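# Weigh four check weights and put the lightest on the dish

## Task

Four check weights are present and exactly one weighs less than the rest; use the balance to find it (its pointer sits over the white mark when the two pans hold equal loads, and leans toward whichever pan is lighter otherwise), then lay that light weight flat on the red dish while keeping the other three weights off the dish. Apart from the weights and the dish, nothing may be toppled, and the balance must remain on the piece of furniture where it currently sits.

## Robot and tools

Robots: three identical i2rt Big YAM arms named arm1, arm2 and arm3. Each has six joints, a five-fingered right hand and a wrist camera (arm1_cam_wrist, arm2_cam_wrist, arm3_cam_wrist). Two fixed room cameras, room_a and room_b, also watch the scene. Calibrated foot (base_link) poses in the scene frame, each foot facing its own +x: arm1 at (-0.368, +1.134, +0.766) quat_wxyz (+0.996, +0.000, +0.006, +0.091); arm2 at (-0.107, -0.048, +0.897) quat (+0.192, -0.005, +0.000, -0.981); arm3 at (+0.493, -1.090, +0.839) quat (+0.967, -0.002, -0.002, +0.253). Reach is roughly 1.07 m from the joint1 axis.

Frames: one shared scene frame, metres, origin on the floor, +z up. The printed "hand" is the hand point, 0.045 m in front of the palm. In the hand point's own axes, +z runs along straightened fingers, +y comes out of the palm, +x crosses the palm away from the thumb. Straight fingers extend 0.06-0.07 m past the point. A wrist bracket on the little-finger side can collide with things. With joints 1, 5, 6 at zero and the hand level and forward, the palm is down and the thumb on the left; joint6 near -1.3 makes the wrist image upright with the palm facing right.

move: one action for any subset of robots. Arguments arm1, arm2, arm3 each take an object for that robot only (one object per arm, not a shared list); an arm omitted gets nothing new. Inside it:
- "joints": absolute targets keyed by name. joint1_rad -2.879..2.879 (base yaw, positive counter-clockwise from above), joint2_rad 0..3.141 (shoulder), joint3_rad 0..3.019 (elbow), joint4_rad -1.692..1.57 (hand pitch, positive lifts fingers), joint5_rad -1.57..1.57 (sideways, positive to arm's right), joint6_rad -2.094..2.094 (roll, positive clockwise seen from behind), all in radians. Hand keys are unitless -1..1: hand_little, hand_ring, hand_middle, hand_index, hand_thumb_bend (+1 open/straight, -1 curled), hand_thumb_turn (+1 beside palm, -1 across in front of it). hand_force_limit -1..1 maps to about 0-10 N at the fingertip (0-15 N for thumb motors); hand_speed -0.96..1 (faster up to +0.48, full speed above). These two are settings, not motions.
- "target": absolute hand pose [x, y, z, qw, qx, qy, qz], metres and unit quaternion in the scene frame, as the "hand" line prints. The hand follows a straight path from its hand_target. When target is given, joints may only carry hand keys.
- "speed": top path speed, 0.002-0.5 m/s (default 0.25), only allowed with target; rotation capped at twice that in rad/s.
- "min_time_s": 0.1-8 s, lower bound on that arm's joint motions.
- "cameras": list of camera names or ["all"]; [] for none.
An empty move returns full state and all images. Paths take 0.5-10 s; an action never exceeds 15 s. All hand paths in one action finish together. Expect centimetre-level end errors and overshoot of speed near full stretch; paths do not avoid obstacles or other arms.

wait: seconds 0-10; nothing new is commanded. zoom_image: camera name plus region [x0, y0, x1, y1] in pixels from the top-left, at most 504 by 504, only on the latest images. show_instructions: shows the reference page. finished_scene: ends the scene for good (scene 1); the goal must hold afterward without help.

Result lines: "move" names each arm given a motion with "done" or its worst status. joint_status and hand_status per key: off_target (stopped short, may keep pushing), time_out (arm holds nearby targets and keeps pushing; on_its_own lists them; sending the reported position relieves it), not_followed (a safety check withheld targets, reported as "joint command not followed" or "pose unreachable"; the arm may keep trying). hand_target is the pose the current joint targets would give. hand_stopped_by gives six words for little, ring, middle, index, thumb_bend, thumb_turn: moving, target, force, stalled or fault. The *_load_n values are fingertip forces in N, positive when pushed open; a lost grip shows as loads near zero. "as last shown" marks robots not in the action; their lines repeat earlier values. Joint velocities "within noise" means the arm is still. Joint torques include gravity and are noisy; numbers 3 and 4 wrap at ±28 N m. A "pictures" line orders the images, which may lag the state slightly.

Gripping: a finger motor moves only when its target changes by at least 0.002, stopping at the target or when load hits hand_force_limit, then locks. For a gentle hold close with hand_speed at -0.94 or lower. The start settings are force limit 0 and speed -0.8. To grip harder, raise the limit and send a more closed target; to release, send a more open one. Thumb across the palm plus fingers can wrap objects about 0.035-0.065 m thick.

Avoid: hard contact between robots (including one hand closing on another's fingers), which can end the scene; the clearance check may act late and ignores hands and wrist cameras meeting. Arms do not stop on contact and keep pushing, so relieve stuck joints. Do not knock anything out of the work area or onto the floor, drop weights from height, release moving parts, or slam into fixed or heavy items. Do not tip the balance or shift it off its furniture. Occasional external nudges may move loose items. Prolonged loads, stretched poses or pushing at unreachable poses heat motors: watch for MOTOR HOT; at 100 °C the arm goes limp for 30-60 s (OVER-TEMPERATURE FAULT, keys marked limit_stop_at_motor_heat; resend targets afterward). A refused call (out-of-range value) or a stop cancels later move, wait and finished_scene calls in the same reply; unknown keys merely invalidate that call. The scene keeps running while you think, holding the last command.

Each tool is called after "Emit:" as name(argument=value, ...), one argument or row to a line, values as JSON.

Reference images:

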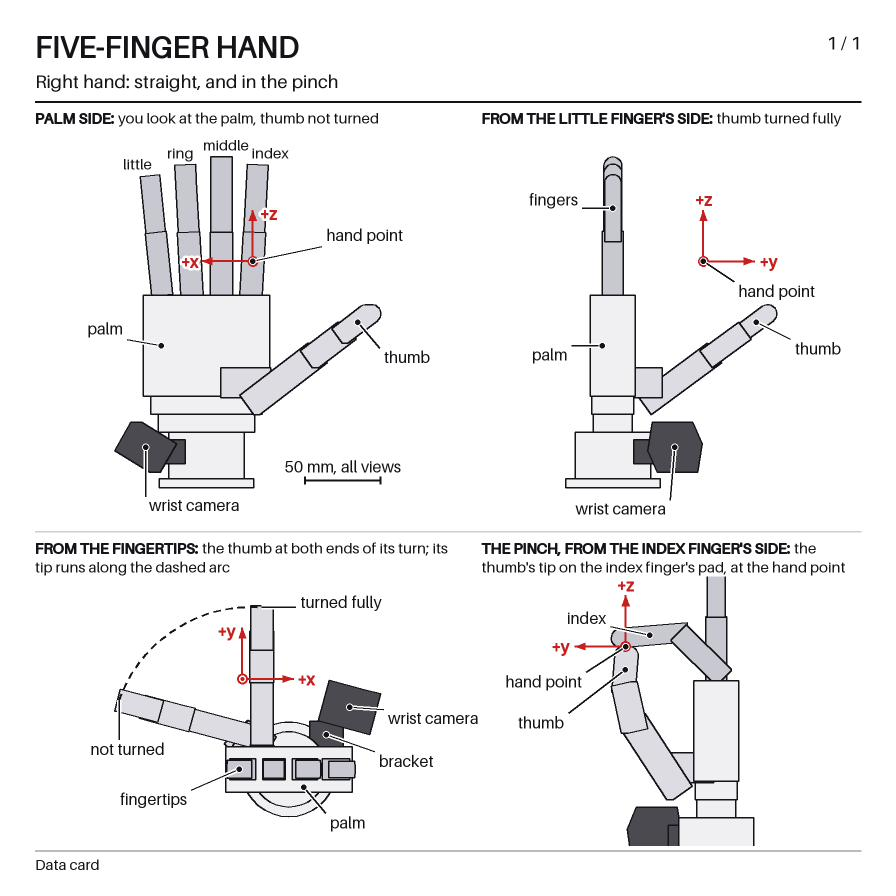

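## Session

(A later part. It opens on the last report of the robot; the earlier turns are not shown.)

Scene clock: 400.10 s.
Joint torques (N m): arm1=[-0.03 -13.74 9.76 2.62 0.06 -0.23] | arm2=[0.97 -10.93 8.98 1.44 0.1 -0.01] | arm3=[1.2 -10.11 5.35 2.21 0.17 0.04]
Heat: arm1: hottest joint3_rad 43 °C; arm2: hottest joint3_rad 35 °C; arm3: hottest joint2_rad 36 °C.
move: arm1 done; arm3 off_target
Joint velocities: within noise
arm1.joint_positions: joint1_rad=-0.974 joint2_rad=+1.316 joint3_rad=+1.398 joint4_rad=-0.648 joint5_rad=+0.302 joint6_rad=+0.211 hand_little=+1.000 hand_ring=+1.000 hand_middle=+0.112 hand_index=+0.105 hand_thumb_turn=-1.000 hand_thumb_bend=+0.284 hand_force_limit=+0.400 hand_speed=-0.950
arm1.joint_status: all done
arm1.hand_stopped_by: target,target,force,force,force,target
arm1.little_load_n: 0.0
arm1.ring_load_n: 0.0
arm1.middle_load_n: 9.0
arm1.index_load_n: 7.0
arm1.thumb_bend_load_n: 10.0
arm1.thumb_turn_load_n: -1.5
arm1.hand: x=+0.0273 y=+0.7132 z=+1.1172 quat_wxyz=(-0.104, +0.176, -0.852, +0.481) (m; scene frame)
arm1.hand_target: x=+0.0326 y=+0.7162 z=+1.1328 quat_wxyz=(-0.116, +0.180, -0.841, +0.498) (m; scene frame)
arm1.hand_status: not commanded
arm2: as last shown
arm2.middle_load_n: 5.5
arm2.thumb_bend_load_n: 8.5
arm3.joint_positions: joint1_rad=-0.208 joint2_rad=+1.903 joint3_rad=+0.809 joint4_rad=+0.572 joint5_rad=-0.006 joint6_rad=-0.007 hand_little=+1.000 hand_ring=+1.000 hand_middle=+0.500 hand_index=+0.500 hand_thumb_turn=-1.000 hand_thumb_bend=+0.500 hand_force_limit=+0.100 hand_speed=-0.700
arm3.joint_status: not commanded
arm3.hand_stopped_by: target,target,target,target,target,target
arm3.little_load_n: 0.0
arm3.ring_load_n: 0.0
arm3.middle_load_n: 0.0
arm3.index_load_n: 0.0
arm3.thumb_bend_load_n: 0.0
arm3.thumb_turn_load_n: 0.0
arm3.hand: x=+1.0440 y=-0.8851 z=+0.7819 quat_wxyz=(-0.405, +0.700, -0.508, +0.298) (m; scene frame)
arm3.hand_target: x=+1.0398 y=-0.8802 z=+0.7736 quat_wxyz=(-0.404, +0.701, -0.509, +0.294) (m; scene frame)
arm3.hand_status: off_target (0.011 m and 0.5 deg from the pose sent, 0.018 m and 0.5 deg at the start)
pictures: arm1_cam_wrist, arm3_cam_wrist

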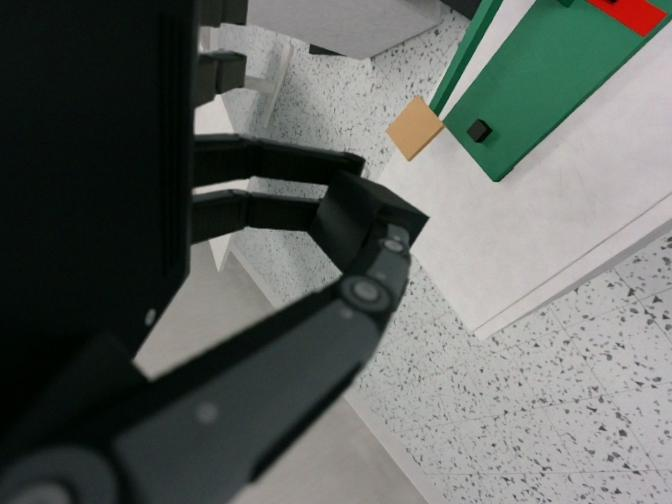

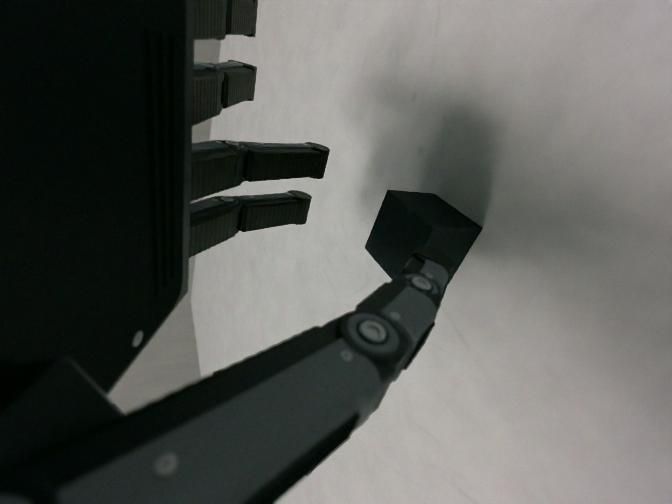

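Emit:
move(
  arm1={"joints": {"joint1_rad": 1.4, "joint5_rad": 0.0, "joint6_rad": 0.0, "joint2_rad": 1.2, "joint3_rad": 1.2}, "min_time_s": 6},
  arm3={"target": [1.0355, -0.8800, 0.7515, 0.4045, -0.7006, 0.5090, -0.2939], "speed": 0.04},
  cameras=["arm1_cam_wrist", "arm3_cam_wrist", "room_a"],
)

Emit:
zoom_image(
  camera="arm3_cam_wrist",
  region=[280, 130, 520, 330],
)

Scene clock: 407.03 s.
Joint torques (N m): arm1=[-0.91 -12.16 9.66 2.52 -0.06 -0.24] | arm2=[1.38 -10.81 8.96 1.39 0.11 -0.01] | arm3=[1.26 -10.34 4.86 2.18 0.18 0.04]
Heat: arm1: hottest joint3_rad 44 °C; arm2: hottest joint3_rad 35 °C; arm3: hottest joint2_rad 36 °C.
move: arm1 done; arm3 moving
Joint velocities: arm1=[0.23 -0.024 -0.017 0.017 -0.081 -0.051] | arm2=[within noise] | arm3=[within noise]
arm1.joint_positions: joint1_rad=+1.382 joint2_rad=+1.221 joint3_rad=+1.200 joint4_rad=-0.648 joint5_rad=+0.002 joint6_rad=+0.014 hand_little=+1.000 hand_ring=+1.000 hand_middle=+0.112 hand_index=+0.105 hand_thumb_turn=-1.000 hand_thumb_bend=+0.284 hand_force_limit=+0.400 hand_speed=-0.950
arm1.joint_status: all done
arm1.hand_stopped_by: target,target,force,force,force,target
arm1.little_load_n: 0.0
arm1.ring_load_n: 0.0
arm1.middle_load_n: 9.0
arm1.index_load_n: 7.5
arm1.thumb_bend_load_n: 10.5
arm1.thumb_turn_load_n: -1.0
arm1.hand: x=-0.3917 y=+1.6457 z=+1.0540 quat_wxyz=(-0.435, +0.900, -0.013, -0.006) (m; scene frame)
arm1.hand_target: x=-0.4004 y=+1.6471 z=+1.0689 quat_wxyz=(-0.457, +0.890, +0.002, -0.008) (m; scene frame)
arm1.hand_status: not commanded
arm2: as last shown
arm2.middle_load_n: 6.0
arm2.thumb_bend_load_n: 8.0
arm3.joint_positions: joint1_rad=-0.205 joint2_rad=+1.961 joint3_rad=+0.800 joint4_rad=+0.638 joint5_rad=-0.003 joint6_rad=-0.005 hand_little=+1.000 hand_ring=+1.000 hand_middle=+0.500 hand_index=+0.500 hand_thumb_turn=-1.000 hand_thumb_bend=+0.500 hand_force_limit=+0.100 hand_speed=-0.700
arm3.joint_status: not commanded
arm3.hand_stopped_by: target,target,target,target,target,target
arm3.little_load_n: 0.0
arm3.ring_load_n: 0.0
arm3.middle_load_n: 0.0
arm3.index_load_n: 0.0
arm3.thumb_bend_load_n: 0.0
arm3.thumb_turn_load_n: 0.0
arm3.hand: x=+1.0397 y=-0.8849 z=+0.7594 quat_wxyz=(-0.404, +0.700, -0.508, +0.298) (m; scene frame)
arm3.hand_target: x=+1.0354 y=-0.8802 z=+0.7517 quat_wxyz=(-0.404, +0.701, -0.509, +0.294) (m; scene frame)
arm3.hand_status: moving (0.010 m and 0.5 deg from the pose sent, 0.032 m and 0.5 deg at the start)
pictures: arm1_cam_wrist, arm3_cam_wrist, room_a

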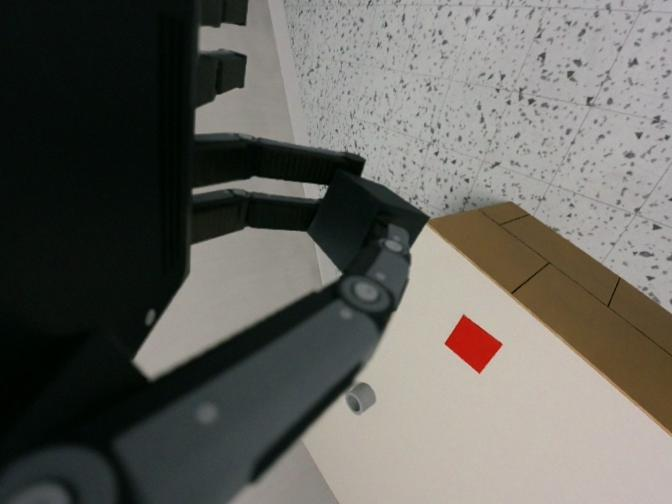

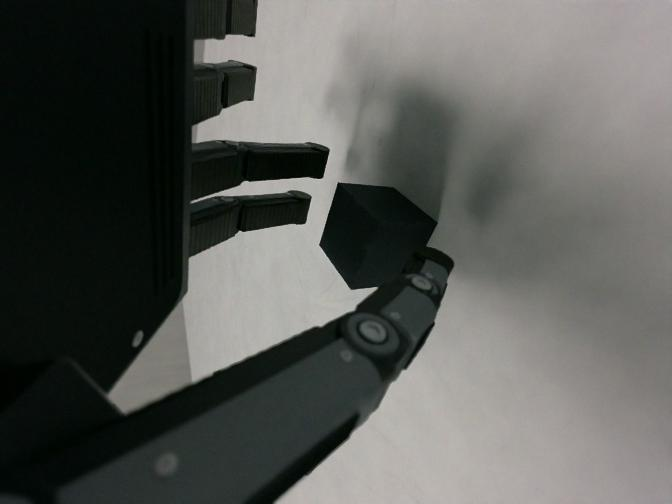

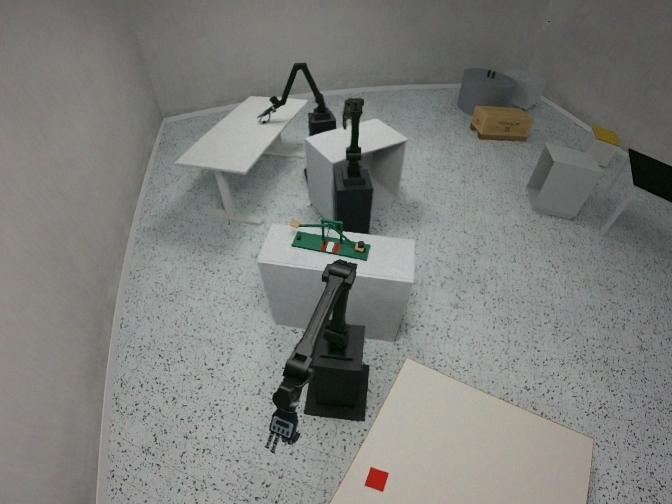

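Scaled by 2.100.

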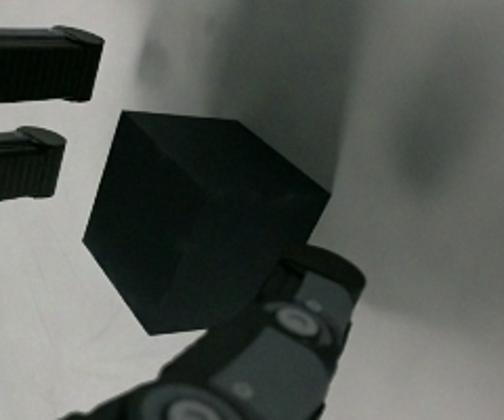

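Emit:
move(
  arm1={"joints": {"joint1_rad": 2.3}, "min_time_s": 4},
  arm2={"joints": {"joint1_rad": -2.2, "joint2_rad": 1.0, "joint3_rad": 0.65, "joint4_rad": -0.2, "joint5_rad": 0.0, "joint6_rad": 0.0}, "min_time_s": 6},
  arm3={"joints": {"hand_index": -0.1, "hand_middle": -0.1, "hand_thumb_bend": 0.1, "hand_force_limit": 0.2, "hand_speed": -0.94}},
  cameras=["all"],
)

Emit:
zoom_image(
  camera="arm3_cam_wrist",
  region=[280, 130, 520, 330],
)

Scene clock: 415.40 s.
Joint torques (N m): arm1=[-0.15 -11.93 9.66 2.54 -0.05 -0.23] | arm2=[-1.03 -5.83 9.76 1.35 -0.12 -0.11] | arm3=[1.26 -10.46 4.88 2.17 0.14 0.03]
Heat: arm1: hottest joint3_rad 43 °C; arm2: hottest joint3_rad 35 °C; arm3: hottest joint2_rad 35 °C.
move: arm1 done; arm2 done; arm3 off_target
Joint velocities: within noise
arm1.joint_positions: joint1_rad=+2.294 joint2_rad=+1.220 joint3_rad=+1.199 joint4_rad=-0.648 joint5_rad=+0.001 joint6_rad=+0.009 hand_little=+1.000 hand_ring=+1.000 hand_middle=+0.112 hand_index=+0.105 hand_thumb_turn=-1.000 hand_thumb_bend=+0.284 hand_force_limit=+0.400 hand_speed=-0.950
arm1.joint_status: all done
arm1.hand_stopped_by: target,target,force,force,force,target
arm1.little_load_n: 0.0
arm1.ring_load_n: 0.0
arm1.middle_load_n: 9.0
arm1.index_load_n: 7.0
arm1.thumb_bend_load_n: 10.5
arm1.thumb_turn_load_n: -1.5
arm1.hand: x=-0.7851 y=+1.4256 z=+1.0593 quat_wxyz=(-0.393, +0.810, +0.387, -0.198) (m; scene frame)
arm1.hand_target: x=-0.7885 y=+1.4249 z=+1.0742 quat_wxyz=(-0.413, +0.798, +0.388, -0.207) (m; scene frame)
arm1.hand_status: not commanded
arm2.joint_positions: joint1_rad=-2.186 joint2_rad=+1.014 joint3_rad=+0.644 joint4_rad=-0.190 joint5_rad=+0.002 joint6_rad=+0.005 hand_little=+1.000 hand_ring=+1.000 hand_middle=+0.108 hand_index=+0.101 hand_thumb_turn=-1.000 hand_thumb_bend=+0.294 hand_force_limit=+0.100 hand_speed=-0.940
arm2.joint_status: all done
arm2.hand_stopped_by: target,target,force,force,force,target
arm2.little_load_n: 0.0
arm2.ring_load_n: 0.0
arm2.middle_load_n: 5.5
arm2.index_load_n: 5.5
arm2.thumb_bend_load_n: 8.0
arm2.thumb_turn_load_n: -1.5
arm2.hand: x=-0.0375 y=+0.3790 z=+1.0517 quat_wxyz=(+0.479, -0.870, +0.105, -0.050) (m; scene frame)
arm2.hand_target: x=-0.0317 y=+0.3776 z=+1.0586 quat_wxyz=(+0.483, -0.867, +0.108, -0.054) (m; scene frame)
arm2.hand_status: not commanded
arm3.joint_positions: joint1_rad=-0.205 joint2_rad=+1.961 joint3_rad=+0.800 joint4_rad=+0.639 joint5_rad=-0.003 joint6_rad=-0.005 hand_little=+1.000 hand_ring=+1.000 hand_middle=+0.102 hand_index=+0.096 hand_thumb_turn=-1.000 hand_thumb_bend=+0.288 hand_force_limit=+0.200 hand_speed=-0.940
arm3.joint_status: hand_middle off_target (ended at +0.102, target -0.100); hand_index off_target (ended at +0.096, target -0.100); hand_thumb_bend off_target (ended at +0.288, target +0.100); the others done
arm3.hand_stopped_by: target,target,force,force,force,target
arm3.little_load_n: 0.0
arm3.ring_load_n: 0.0
arm3.middle_load_n: 8.0
arm3.index_load_n: 8.0
arm3.thumb_bend_load_n: 9.0
arm3.thumb_turn_load_n: -2.0
arm3.hand: x=+1.0399 y=-0.8850 z=+0.7596 quat_wxyz=(-0.405, +0.700, -0.508, +0.298) (m; scene frame)
arm3.hand_target: x=+1.0354 y=-0.8801 z=+0.7517 quat_wxyz=(-0.404, +0.701, -0.509, +0.294) (m; scene frame)
arm3.hand_status: not commanded
pictures: arm1_cam_wrist, arm2_cam_wrist, arm3_cam_wrist, room_a, room_b

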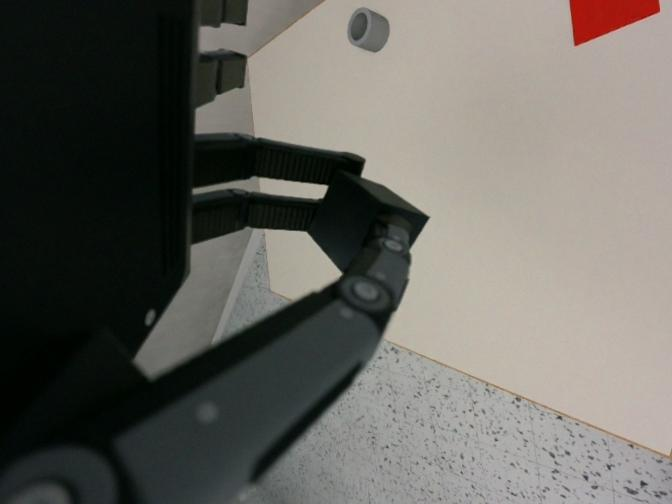

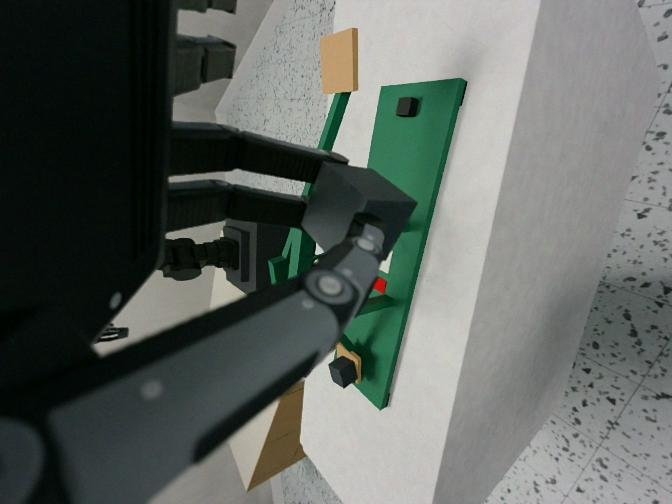

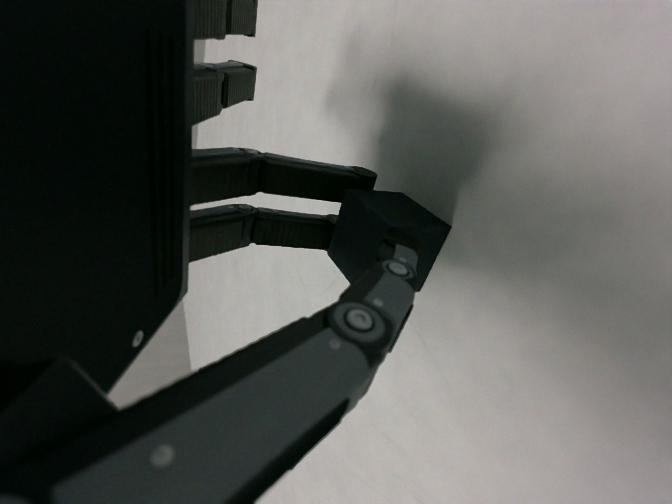

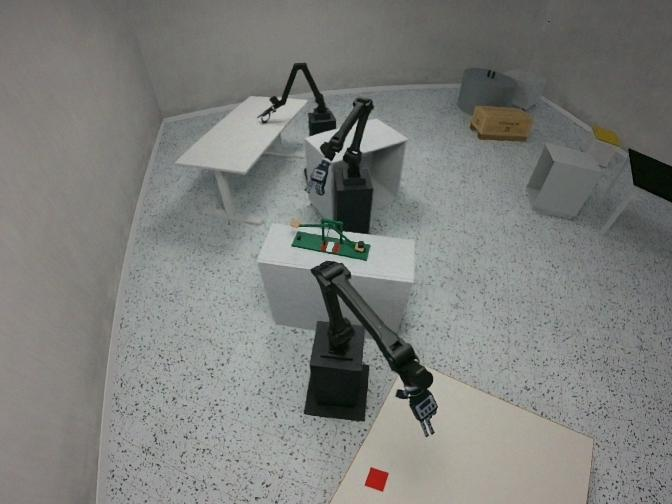

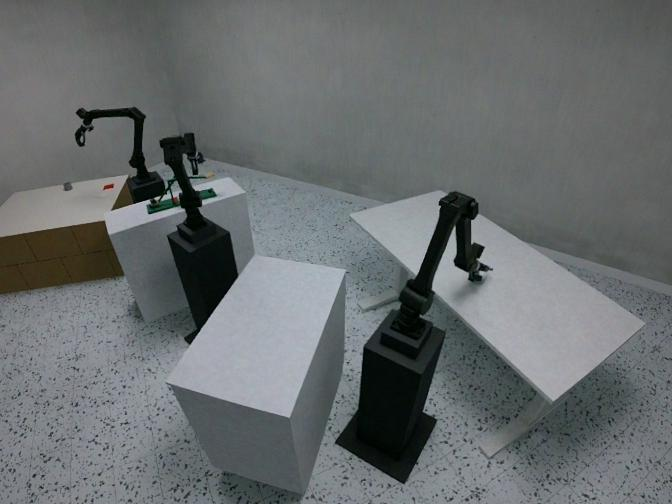

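Scaled by 2.100.

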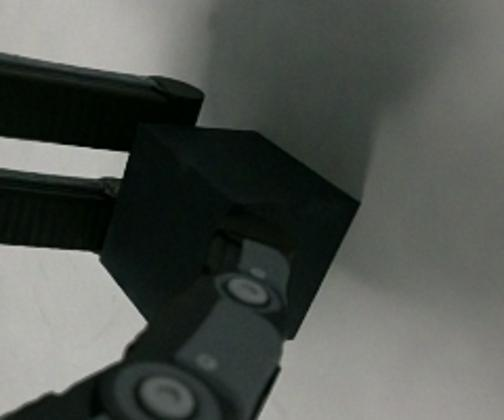

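Emit:
move(
  arm1={"target": [-0.80, 1.42, 0.90, 0.4613, -0.7529, -0.4003, 0.2453], "speed": 0.1},
  arm2={"target": [0.063, 0.565, 1.025, 0.5180, -0.8453, 0.1113, -0.0682], "speed": 0.1},
  arm3={"joints": {"joint2_rad": 1.4, "joint3_rad": 0.85, "joint4_rad": 0.0}, "min_time_s": 3},
  cameras=["all"],
)

Scene clock: 420.57 s.
Joint torques (N m): arm1=[0.09 -9.93 8.62 2.76 -0.19 -0.23] | arm2=[-0.91 -11.58 12.48 2.84 -0.13 -0.1] | arm3=[1.32 -9.52 12.44 1.47 0.14 0.03]
Heat: arm1: hottest joint3_rad 43 °C; arm2: hottest joint3_rad 37 °C; arm3: hottest joint2_rad 35 °C.
move: arm1 off_target; arm2 off_target; arm3 done
Joint velocities: within noise
arm1.joint_positions: joint1_rad=+2.294 joint2_rad=+1.306 joint3_rad=+0.732 joint4_rad=+0.062 joint5_rad=-0.049 joint6_rad=-0.027 hand_little=+1.000 hand_ring=+1.000 hand_middle=+0.112 hand_index=+0.105 hand_thumb_turn=-1.000 hand_thumb_bend=+0.284 hand_force_limit=+0.400 hand_speed=-0.950
arm1.joint_status: not commanded
arm1.hand_stopped_by: target,target,force,force,force,target
arm1.little_load_n: 0.0
arm1.ring_load_n: 0.0
arm1.middle_load_n: 9.0
arm1.index_load_n: 7.0
arm1.thumb_bend_load_n: 10.5
arm1.thumb_turn_load_n: -1.5
arm1.hand: x=-0.7924 y=+1.4200 z=+0.8934 quat_wxyz=(-0.450, +0.765, +0.396, -0.239) (m; scene frame)
arm1.hand_target: x=-0.7998 y=+1.4200 z=+0.9002 quat_wxyz=(-0.461, +0.753, +0.400, -0.245) (m; scene frame)
arm1.hand_status: off_target (0.010 m and 2.1 deg from the pose sent, 0.160 m and 11.7 deg at the start)
arm2.joint_positions: joint1_rad=-2.273 joint2_rad=+1.579 joint3_rad=+0.982 joint4_rad=+0.058 joint5_rad=-0.054 joint6_rad=-0.034 hand_little=+1.000 hand_ring=+1.000 hand_middle=+0.108 hand_index=+0.101 hand_thumb_turn=-1.000 hand_thumb_bend=+0.294 hand_force_limit=+0.100 hand_speed=-0.940
arm2.joint_status: not commanded
arm2.hand_stopped_by: target,target,force,force,force,target
arm2.little_load_n: 0.0
arm2.ring_load_n: 0.0
arm2.middle_load_n: 5.5
arm2.index_load_n: 6.0
arm2.thumb_bend_load_n: 8.0
arm2.thumb_turn_load_n: -1.5
arm2.hand: x=+0.0449 y=+0.5404 z=+0.9983 quat_wxyz=(+0.488, -0.864, +0.111, -0.058) (m; scene frame)
arm2.hand_target: x=+0.0624 y=+0.5624 z=+1.0259 quat_wxyz=(+0.518, -0.845, +0.111, -0.069) (m; scene frame)
arm2.hand_status: off_target (0.041 m and 4.2 deg from the pose sent, 0.213 m and 5.7 deg at the start)
arm3.joint_positions: joint1_rad=-0.205 joint2_rad=+1.420 joint3_rad=+0.800 joint4_rad=+0.000 joint5_rad=-0.003 joint6_rad=-0.005 hand_little=+1.000 hand_ring=+1.000 hand_middle=+0.102 hand_index=+0.096 hand_thumb_turn=-1.000 hand_thumb_bend=+0.288 hand_force_limit=+0.200 hand_speed=-0.940
arm3.joint_status: all done
arm3.hand_stopped_by: target,target,force,force,force,target
arm3.little_load_n: 0.0
arm3.ring_load_n: 0.0
arm3.middle_load_n: 7.5
arm3.index_load_n: 7.5
arm3.thumb_bend_load_n: 9.5
arm3.thumb_turn_load_n: -2.0
arm3.hand: x=+0.9846 y=-0.9019 z=+0.9289 quat_wxyz=(-0.370, +0.719, -0.522, +0.273) (m; scene frame)
arm3.hand_target: x=+1.0025 y=-0.8902 z=+0.9649 quat_wxyz=(-0.396, +0.705, -0.512, +0.288) (m; scene frame)
arm3.hand_status: not commanded
pictures: arm1_cam_wrist, arm2_cam_wrist, arm3_cam_wrist, room_a, room_b

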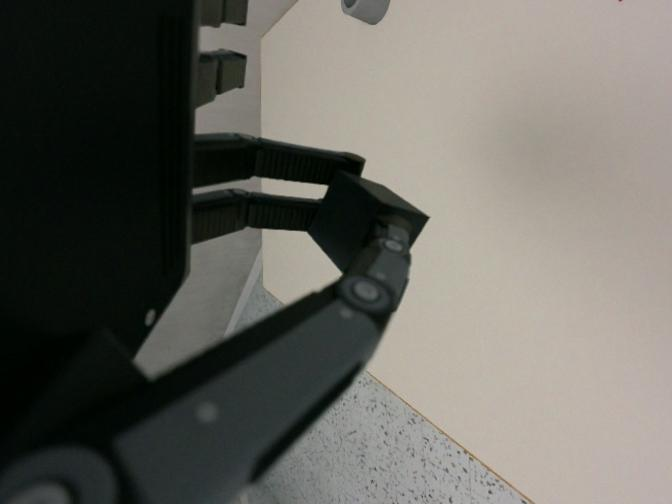

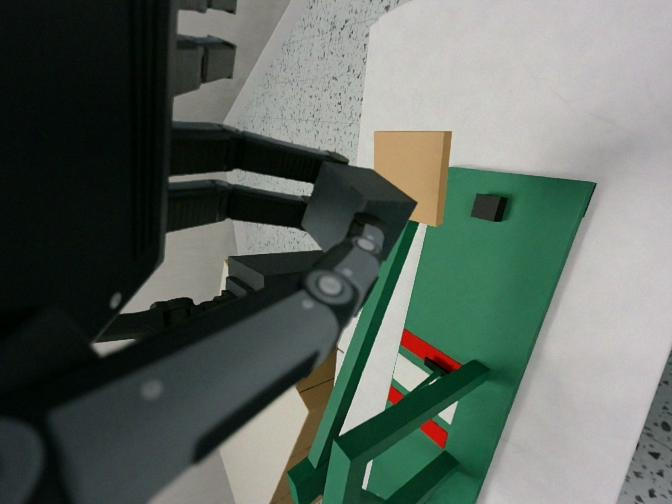

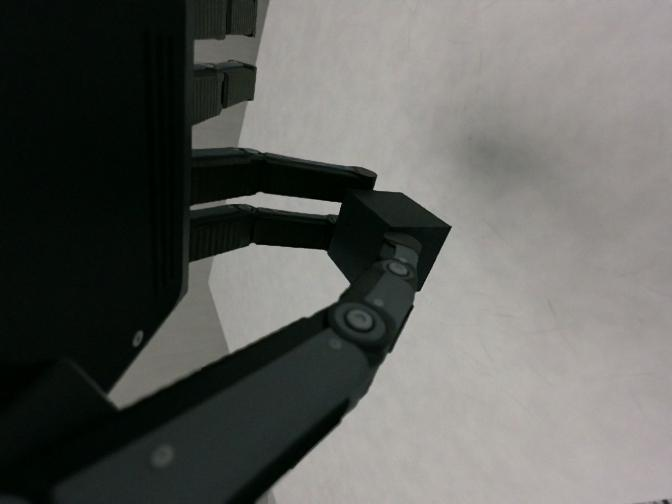

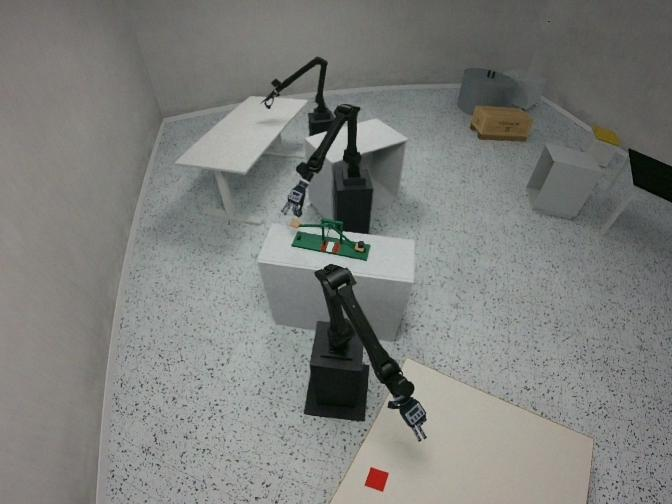

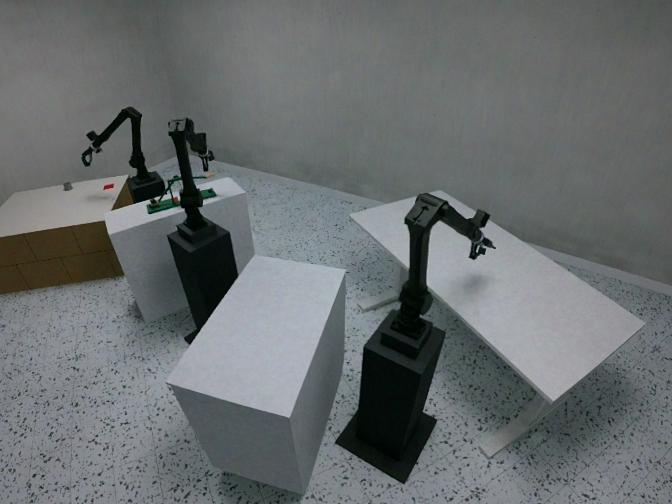

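Emit:
move(
  arm1={"target": [-0.80, 1.42, 0.845, 0.4613, -0.7529, -0.4003, 0.2453], "speed": 0.08},
  arm2={"target": [0.069, 0.571, 0.985, 0.5180, -0.8453, 0.1113, -0.0682], "speed": 0.06},
  arm3={"joints": {"joint1_rad": 1.6}, "min_time_s": 5},
  cameras=["arm1_cam_wrist", "arm2_cam_wrist"],
)

Scene clock: 426.90 s.
Joint torques (N m): arm1=[-0.03 -10.46 7.64 2.77 -0.19 -0.23] | arm2=[-0.91 -12.63 10.56 2.85 -0.17 -0.11] | arm3=[0.79 -9.64 12.38 1.47 0.03 0.04]
Heat: arm1: hottest joint3_rad 43 °C; arm2: hottest joint3_rad 38 °C; arm3: hottest joint3_rad 36 °C.
move: arm1 done; arm2 off_target; arm3 done
Joint velocities: within noise
arm1.joint_positions: joint1_rad=+2.294 joint2_rad=+1.419 joint3_rad=+0.659 joint4_rad=+0.249 joint5_rad=-0.050 joint6_rad=-0.028 hand_little=+1.000 hand_ring=+1.000 hand_middle=+0.112 hand_index=+0.105 hand_thumb_turn=-1.000 hand_thumb_bend=+0.284 hand_force_limit=+0.400 hand_speed=-0.950
arm1.joint_status: not commanded
arm1.hand_stopped_by: target,target,force,force,force,target
arm1.little_load_n: -0.5
arm1.ring_load_n: 0.0
arm1.middle_load_n: 9.0
arm1.index_load_n: 7.0
arm1.thumb_bend_load_n: 10.5
arm1.thumb_turn_load_n: -1.5
arm1.hand: x=-0.7930 y=+1.4197 z=+0.8396 quat_wxyz=(-0.450, +0.764, +0.396, -0.239) (m; scene frame)
arm1.hand_target: x=-0.7998 y=+1.4200 z=+0.8450 quat_wxyz=(-0.461, +0.753, +0.400, -0.245) (m; scene frame)
arm1.hand_status: done (0.009 m and 2.0 deg from the pose sent, 0.049 m and 2.1 deg at the start)
arm2.joint_positions: joint1_rad=-2.280 joint2_rad=+1.666 joint3_rad=+0.982 joint4_rad=+0.161 joint5_rad=-0.061 joint6_rad=-0.038 hand_little=+1.000 hand_ring=+1.000 hand_middle=+0.108 hand_index=+0.101 hand_thumb_turn=-1.000 hand_thumb_bend=+0.294 hand_force_limit=+0.100 hand_speed=-0.940
arm2.joint_status: not commanded
arm2.hand_stopped_by: target,target,force,force,force,target
arm2.little_load_n: 0.0
arm2.ring_load_n: 0.0
arm2.middle_load_n: 6.0
arm2.index_load_n: 5.5
arm2.thumb_bend_load_n: 8.5
arm2.thumb_turn_load_n: -2.0
arm2.hand: x=+0.0526 y=+0.5543 z=+0.9672 quat_wxyz=(+0.495, -0.860, +0.110, -0.059) (m; scene frame)
arm2.hand_target: x=+0.0687 y=+0.5696 z=+0.9855 quat_wxyz=(+0.518, -0.845, +0.111, -0.068) (m; scene frame)
arm2.hand_status: off_target (0.029 m and 3.3 deg from the pose sent, 0.041 m and 4.2 deg at the start)
arm3.joint_positions: joint1_rad=+1.596 joint2_rad=+1.420 joint3_rad=+0.800 joint4_rad=+0.000 joint5_rad=+0.000 joint6_rad=-0.005 hand_little=+1.000 hand_ring=+1.000 hand_middle=+0.102 hand_index=+0.096 hand_thumb_turn=-1.000 hand_thumb_bend=+0.288 hand_force_limit=+0.200 hand_speed=-0.940
arm3.joint_status: all done
arm3.hand_stopped_by: target,target,force,force,force,target
arm3.little_load_n: 0.0
arm3.ring_load_n: 0.0
arm3.middle_load_n: 7.5
arm3.index_load_n: 8.0
arm3.thumb_bend_load_n: 9.5
arm3.thumb_turn_load_n: -2.0
arm3.hand: x=+0.1972 y=-0.6527 z=+0.9243 quat_wxyz=(-0.440, +0.858, +0.239, -0.118) (m; scene frame)
arm3.hand_target: x=+0.1840 y=-0.6361 z=+0.9602 quat_wxyz=(-0.469, +0.842, +0.232, -0.129) (m; scene frame)
arm3.hand_status: not commanded
pictures: arm1_cam_wrist, arm2_cam_wrist

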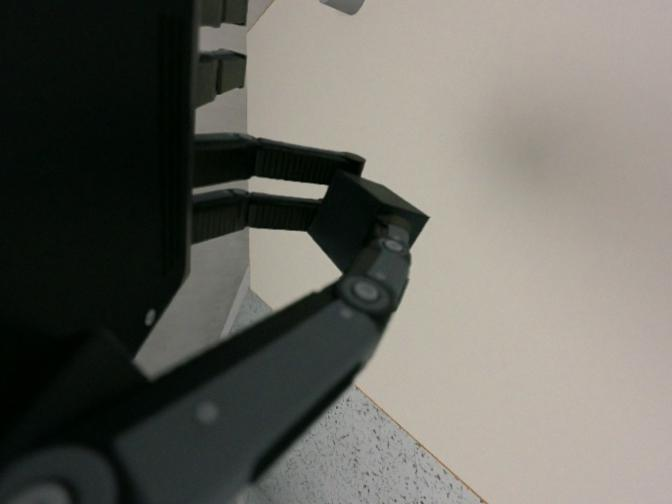

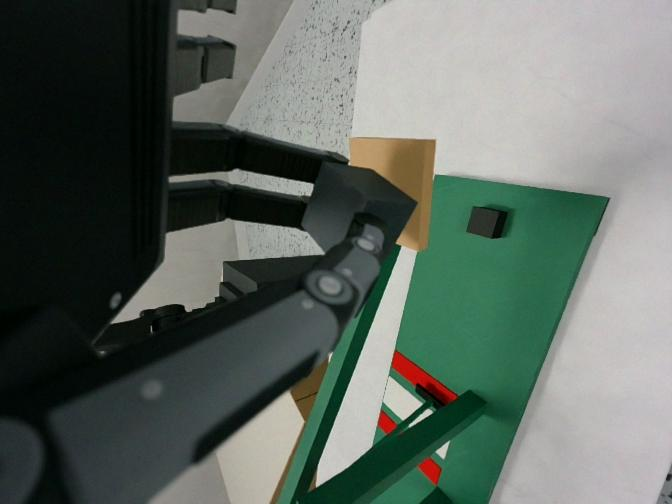

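Emit:
move(
  arm1={"target": [-0.80, 1.42, 0.805, 0.4613, -0.7529, -0.4003, 0.2453], "speed": 0.06},
  arm2={"target": [0.0685, 0.570, 0.958, 0.5180, -0.8453, 0.1113, -0.0682], "speed": 0.05},
  arm3={"target": [0.111, -0.654, 0.86, 0.4916, -0.8515, -0.1578, 0.0911], "speed": 0.1},
  cameras=["arm1_cam_wrist", "arm2_cam_wrist", "arm3_cam_wrist"],
)

Scene clock: 429.30 s.
Joint torques (N m): arm1=[-0.15 -10.93 6.74 2.77 -0.19 -0.23] | arm2=[-0.85 -12.57 8.4 2.91 -0.13 -0.11] | arm3=[1.03 -9.93 7.98 2.47 0.39 0.06]
Heat: arm1: hottest joint3_rad 42 °C; arm2: hottest joint3_rad 38 °C; arm3: hottest joint3_rad 37 °C.
move: arm1 done; arm2 off_target; arm3 off_target
Joint velocities: within noise
arm1.joint_positions: joint1_rad=+2.294 joint2_rad=+1.521 joint3_rad=+0.621 joint4_rad=+0.392 joint5_rad=-0.051 joint6_rad=-0.029 hand_little=+1.000 hand_ring=+1.000 hand_middle=+0.112 hand_index=+0.105 hand_thumb_turn=-1.000 hand_thumb_bend=+0.284 hand_force_limit=+0.400 hand_speed=-0.950
arm1.joint_status: not commanded
arm1.hand_stopped_by: target,target,force,force,force,target
arm1.little_load_n: 0.0
arm1.ring_load_n: 0.0
arm1.middle_load_n: 9.0
arm1.index_load_n: 7.0
arm1.thumb_bend_load_n: 10.5
arm1.thumb_turn_load_n: -1.0
arm1.hand: x=-0.7940 y=+1.4197 z=+0.8011 quat_wxyz=(-0.451, +0.763, +0.396, -0.240) (m; scene frame)
arm1.hand_target: x=-0.7999 y=+1.4200 z=+0.8050 quat_wxyz=(-0.461, +0.753, +0.400, -0.245) (m; scene frame)
arm1.hand_status: done (0.007 m and 1.8 deg from the pose sent, 0.035 m and 2.0 deg at the start)
arm2.joint_positions: joint1_rad=-2.280 joint2_rad=+1.710 joint3_rad=+0.982 joint4_rad=+0.235 joint5_rad=-0.062 joint6_rad=-0.038 hand_little=+1.000 hand_ring=+1.000 hand_middle=+0.108 hand_index=+0.101 hand_thumb_turn=-1.000 hand_thumb_bend=+0.294 hand_force_limit=+0.100 hand_speed=-0.940
arm2.joint_status: not commanded
arm2.hand_stopped_by: target,target,force,force,force,target
arm2.little_load_n: 0.0
arm2.ring_load_n: 0.0
arm2.middle_load_n: 5.5
arm2.index_load_n: 5.5
arm2.thumb_bend_load_n: 8.0
arm2.thumb_turn_load_n: -1.5
arm2.hand: x=+0.0557 y=+0.5644 z=+0.9557 quat_wxyz=(+0.508, -0.853, +0.108, -0.061) (m; scene frame)
arm2.hand_target: x=+0.0684 y=+0.5696 z=+0.9582 quat_wxyz=(+0.518, -0.845, +0.111, -0.068) (m; scene frame)
arm2.hand_status: off_target (0.014 m and 1.7 deg from the pose sent, 0.024 m and 3.3 deg at the start)
arm3.joint_positions: joint1_rad=+1.815 joint2_rad=+1.665 joint3_rad=+0.796 joint4_rad=+0.278 joint5_rad=+0.333 joint6_rad=+0.194 hand_little=+1.000 hand_ring=+1.000 hand_middle=+0.102 hand_index=+0.096 hand_thumb_turn=-1.000 hand_thumb_bend=+0.288 hand_force_limit=+0.200 hand_speed=-0.940
arm3.joint_status: not commanded
arm3.hand_stopped_by: target,target,force,force,force,target
arm3.little_load_n: 0.0
arm3.ring_load_n: -0.5
arm3.middle_load_n: 7.5
arm3.index_load_n: 8.0
arm3.thumb_bend_load_n: 9.5
arm3.thumb_turn_load_n: -1.5
arm3.hand: x=+0.1216 y=-0.6601 z=+0.8499 quat_wxyz=(-0.478, +0.859, +0.167, -0.080) (m; scene frame)
arm3.hand_target: x=+0.1113 y=-0.6542 z=+0.8602 quat_wxyz=(-0.491, +0.852, +0.158, -0.091) (m; scene frame)
arm3.hand_status: off_target (0.016 m and 2.4 deg from the pose sent, 0.108 m and 11.4 deg at the start)
pictures: arm1_cam_wrist, arm2_cam_wrist, arm3_cam_wrist

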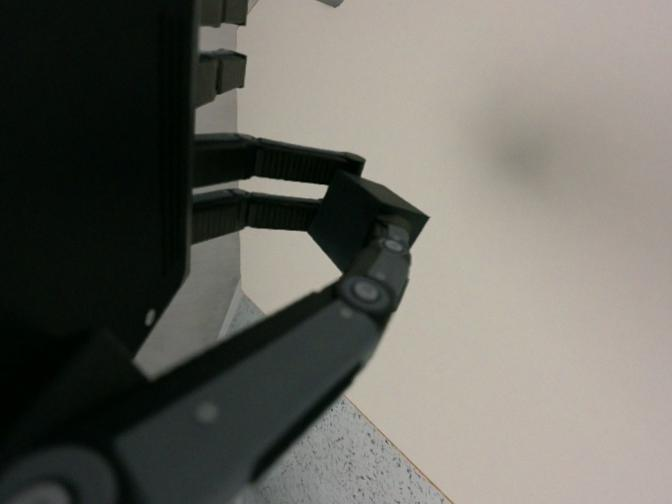

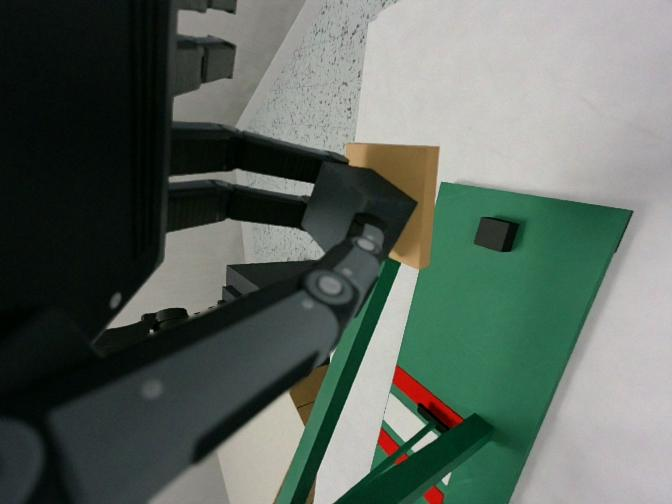

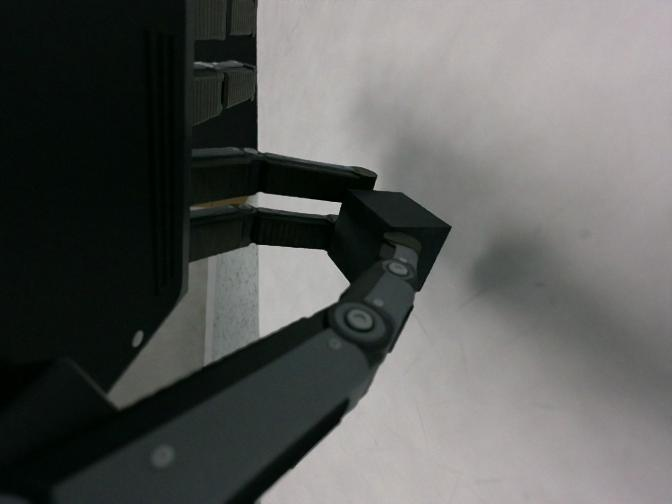

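Emit:
move(
  arm1={"target": [-0.80, 1.42, 0.78, 0.4613, -0.7529, -0.4003, 0.2453], "speed": 0.04},
  arm2={"target": [0.0675, 0.568, 0.938, 0.5180, -0.8453, 0.1113, -0.0682], "speed": 0.04},
  arm3={"target": [0.111, -0.654, 0.836, 0.4916, -0.8515, -0.1578, 0.0911], "speed": 0.04},
  cameras=["arm1_cam_wrist", "arm2_cam_wrist", "arm3_cam_wrist"],
)

Scene clock: 431.67 s.
Joint torques (N m): arm1=[-0.15 -11.4 6.12 2.77 -0.19 -0.23] | arm2=[-1.03 -12.45 7.69 2.84 -0.08 -0.12] | arm3=[0.97 -10.05 7.05 2.48 0.38 0.07]
Heat: arm1: hottest joint3_rad 42 °C; arm2: hottest joint3_rad 38 °C; arm3: hottest joint3_rad 36 °C.
move: arm1 done; arm2 off_target; arm3 done
Joint velocities: within noise
arm1.joint_positions: joint1_rad=+2.294 joint2_rad=+1.595 joint3_rad=+0.605 joint4_rad=+0.483 joint5_rad=-0.051 joint6_rad=-0.029 hand_little=+1.000 hand_ring=+1.000 hand_middle=+0.112 hand_index=+0.105 hand_thumb_turn=-1.000 hand_thumb_bend=+0.284 hand_force_limit=+0.400 hand_speed=-0.950
arm1.joint_status: not commanded
arm1.hand_stopped_by: target,target,force,force,force,target
arm1.little_load_n: 0.0
arm1.ring_load_n: 0.0
arm1.middle_load_n: 9.0
arm1.index_load_n: 7.0
arm1.thumb_bend_load_n: 10.0
arm1.thumb_turn_load_n: -1.5
arm1.hand: x=-0.7944 y=+1.4197 z=+0.7765 quat_wxyz=(-0.452, +0.763, +0.396, -0.240) (m; scene frame)
arm1.hand_target: x=-0.7998 y=+1.4199 z=+0.7800 quat_wxyz=(-0.461, +0.753, +0.400, -0.245) (m; scene frame)
arm1.hand_status: done (0.007 m and 1.7 deg from the pose sent, 0.022 m and 1.8 deg at the start)
arm2.joint_positions: joint1_rad=-2.280 joint2_rad=+1.740 joint3_rad=+0.968 joint4_rad=+0.292 joint5_rad=-0.063 joint6_rad=-0.038 hand_little=+1.000 hand_ring=+1.000 hand_middle=+0.108 hand_index=+0.101 hand_thumb_turn=-1.000 hand_thumb_bend=+0.294 hand_force_limit=+0.100 hand_speed=-0.940
arm2.joint_status: not commanded
arm2.hand_stopped_by: target,target,force,force,force,target
arm2.little_load_n: 0.0
arm2.ring_load_n: 0.0
arm2.middle_load_n: 5.5
arm2.index_load_n: 6.0
arm2.thumb_bend_load_n: 7.5
arm2.thumb_turn_load_n: -1.5
arm2.hand: x=+0.0559 y=+0.5660 z=+0.9420 quat_wxyz=(+0.513, -0.849, +0.107, -0.062) (m; scene frame)
arm2.hand_target: x=+0.0674 y=+0.5677 z=+0.9382 quat_wxyz=(+0.518, -0.845, +0.111, -0.068) (m; scene frame)
arm2.hand_status: off_target (0.012 m and 1.1 deg from the pose sent, 0.022 m and 1.7 deg at the start)
arm3.joint_positions: joint1_rad=+1.815 joint2_rad=+1.721 joint3_rad=+0.790 joint4_rad=+0.350 joint5_rad=+0.334 joint6_rad=+0.195 hand_little=+1.000 hand_ring=+1.000 hand_middle=+0.102 hand_index=+0.096 hand_thumb_turn=-1.000 hand_thumb_bend=+0.288 hand_force_limit=+0.200 hand_speed=-0.940
arm3.joint_status: not commanded
arm3.hand_stopped_by: target,target,force,force,force,target
arm3.little_load_n: 0.0
arm3.ring_load_n: -0.5
arm3.middle_load_n: 7.5
arm3.index_load_n: 8.0
arm3.thumb_bend_load_n: 9.5
arm3.thumb_turn_load_n: -2.0
arm3.hand: x=+0.1190 y=-0.6572 z=+0.8306 quat_wxyz=(-0.482, +0.857, +0.165, -0.082) (m; scene frame)
arm3.hand_target: x=+0.1112 y=-0.6540 z=+0.8362 quat_wxyz=(-0.492, +0.852, +0.158, -0.091) (m; scene frame)
arm3.hand_status: done (0.010 m and 1.8 deg from the pose sent, 0.019 m and 2.4 deg at the start)
pictures: arm1_cam_wrist, arm2_cam_wrist, arm3_cam_wrist

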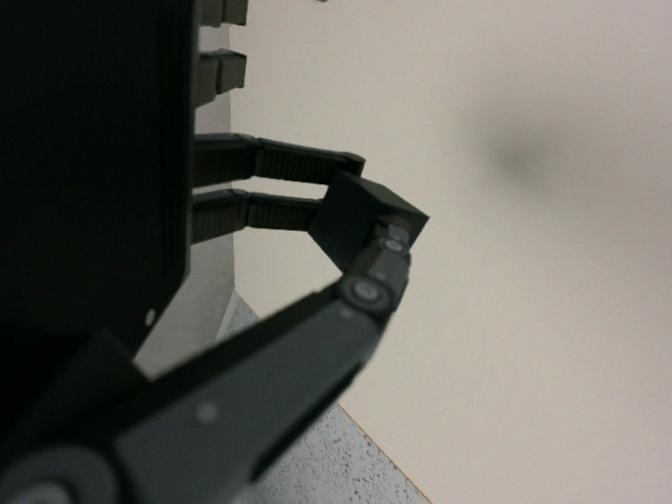

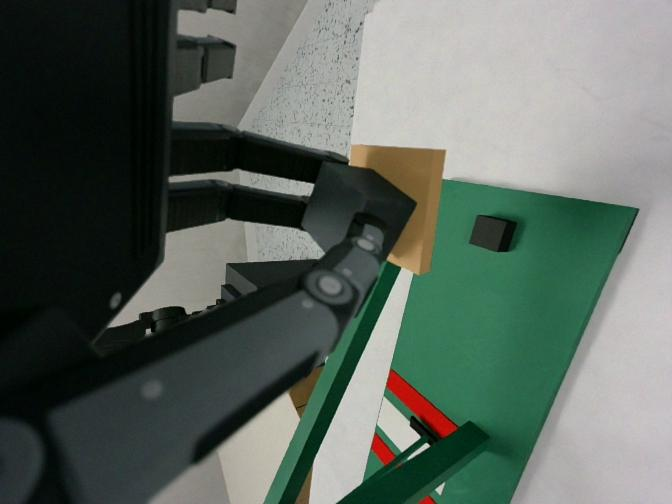

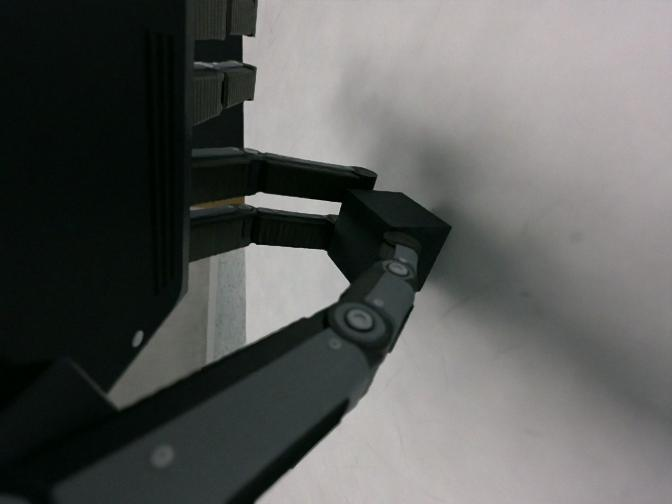

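Emit:
move(
  arm1={"target": [-0.80, 1.42, 0.74, 0.4613, -0.7529, -0.4003, 0.2453], "speed": 0.05},
  arm2={"target": [0.0665, 0.566, 0.925, 0.5180, -0.8453, 0.1113, -0.0682], "speed": 0.04},
  arm3={"target": [0.111, -0.654, 0.822, 0.4916, -0.8515, -0.1578, 0.0911], "speed": 0.03},
  cameras=["arm1_cam_wrist", "arm2_cam_wrist", "arm3_cam_wrist"],
)

Scene clock: 434.70 s.
Joint torques (N m): arm1=[-0.26 -12.16 5.12 2.78 -0.19 -0.23] | arm2=[-0.91 -12.1 7.31 2.78 0.06 -0.12] | arm3=[0.97 -9.88 6.61 2.41 0.36 0.06]
Heat: arm1: hottest joint3_rad 42 °C; arm2: hottest joint3_rad 37 °C; arm3: hottest joint3_rad 36 °C.
move: arm1 done; arm2 off_target; arm3 done
Joint velocities: within noise
arm1.joint_positions: joint1_rad=+2.294 joint2_rad=+1.724 joint3_rad=+0.590 joint4_rad=+0.627 joint5_rad=-0.052 joint6_rad=-0.029 hand_little=+1.000 hand_ring=+1.000 hand_middle=+0.112 hand_index=+0.105 hand_thumb_turn=-1.000 hand_thumb_bend=+0.284 hand_force_limit=+0.400 hand_speed=-0.950
arm1.joint_status: not commanded
arm1.hand_stopped_by: target,target,force,force,force,target
arm1.little_load_n: 0.0
arm1.ring_load_n: 0.0
arm1.middle_load_n: 9.0
arm1.index_load_n: 7.0
arm1.thumb_bend_load_n: 10.5
arm1.thumb_turn_load_n: -1.5
arm1.hand: x=-0.7949 y=+1.4195 z=+0.7367 quat_wxyz=(-0.452, +0.762, +0.397, -0.240) (m; scene frame)
arm1.hand_target: x=-0.7998 y=+1.4200 z=+0.7401 quat_wxyz=(-0.461, +0.753, +0.400, -0.245) (m; scene frame)
arm1.hand_status: done (0.006 m and 1.7 deg from the pose sent, 0.037 m and 1.7 deg at the start)
arm2.joint_positions: joint1_rad=-2.280 joint2_rad=+1.759 joint3_rad=+0.954 joint4_rad=+0.331 joint5_rad=-0.066 joint6_rad=-0.038 hand_little=+1.000 hand_ring=+1.000 hand_middle=+0.108 hand_index=+0.101 hand_thumb_turn=-1.000 hand_thumb_bend=+0.294 hand_force_limit=+0.100 hand_speed=-0.940
arm2.joint_status: not commanded
arm2.hand_stopped_by: target,target,force,force,force,target
arm2.little_load_n: 0.0
arm2.ring_load_n: 0.0
arm2.middle_load_n: 5.5
arm2.index_load_n: 6.0
arm2.thumb_bend_load_n: 7.5
arm2.thumb_turn_load_n: -1.0
arm2.hand: x=+0.0550 y=+0.5654 z=+0.9326 quat_wxyz=(+0.516, -0.848, +0.106, -0.061) (m; scene frame)
arm2.hand_target: x=+0.0663 y=+0.5657 z=+0.9253 quat_wxyz=(+0.518, -0.845, +0.111, -0.068) (m; scene frame)
arm2.hand_status: off_target (0.014 m and 1.0 deg from the pose sent, 0.020 m and 1.1 deg at the start)
arm3.joint_positions: joint1_rad=+1.815 joint2_rad=+1.752 joint3_rad=+0.787 joint4_rad=+0.394 joint5_rad=+0.334 joint6_rad=+0.196 hand_little=+1.000 hand_ring=+1.000 hand_middle=+0.102 hand_index=+0.096 hand_thumb_turn=-1.000 hand_thumb_bend=+0.288 hand_force_limit=+0.200 hand_speed=-0.940
arm3.joint_status: not commanded
arm3.hand_stopped_by: target,target,force,force,force,target
arm3.little_load_n: 0.0
arm3.ring_load_n: 0.0
arm3.middle_load_n: 7.5
arm3.index_load_n: 7.5
arm3.thumb_bend_load_n: 9.5
arm3.thumb_turn_load_n: -2.0
arm3.hand: x=+0.1171 y=-0.6551 z=+0.8213 quat_wxyz=(-0.486, +0.855, +0.163, -0.085) (m; scene frame)
arm3.hand_target: x=+0.1111 y=-0.6540 z=+0.8221 quat_wxyz=(-0.491, +0.852, +0.158, -0.091) (m; scene frame)
arm3.hand_status: done (0.006 m and 1.3 deg from the pose sent, 0.012 m and 1.9 deg at the start)
pictures: arm1_cam_wrist, arm2_cam_wrist, arm3_cam_wrist

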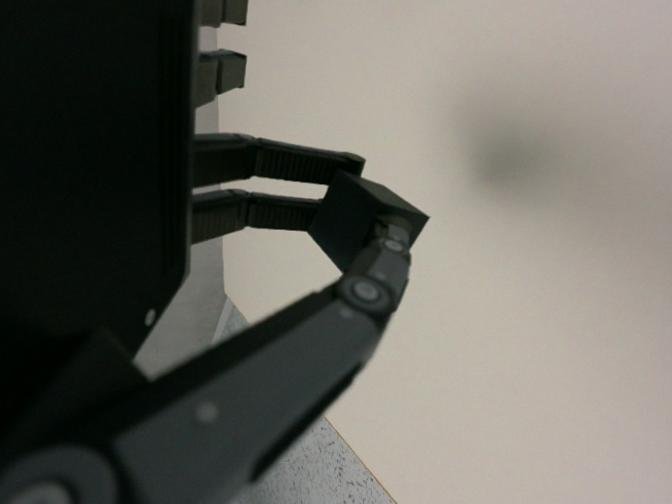

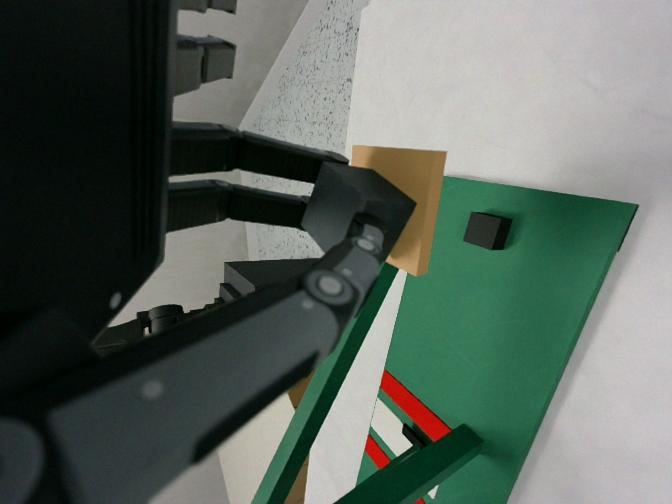

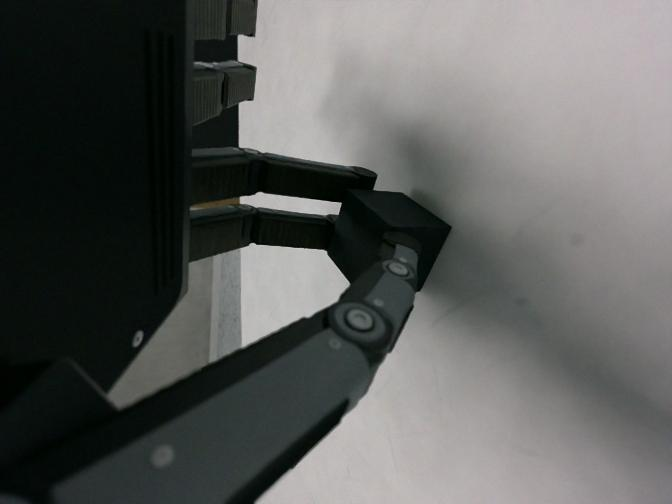

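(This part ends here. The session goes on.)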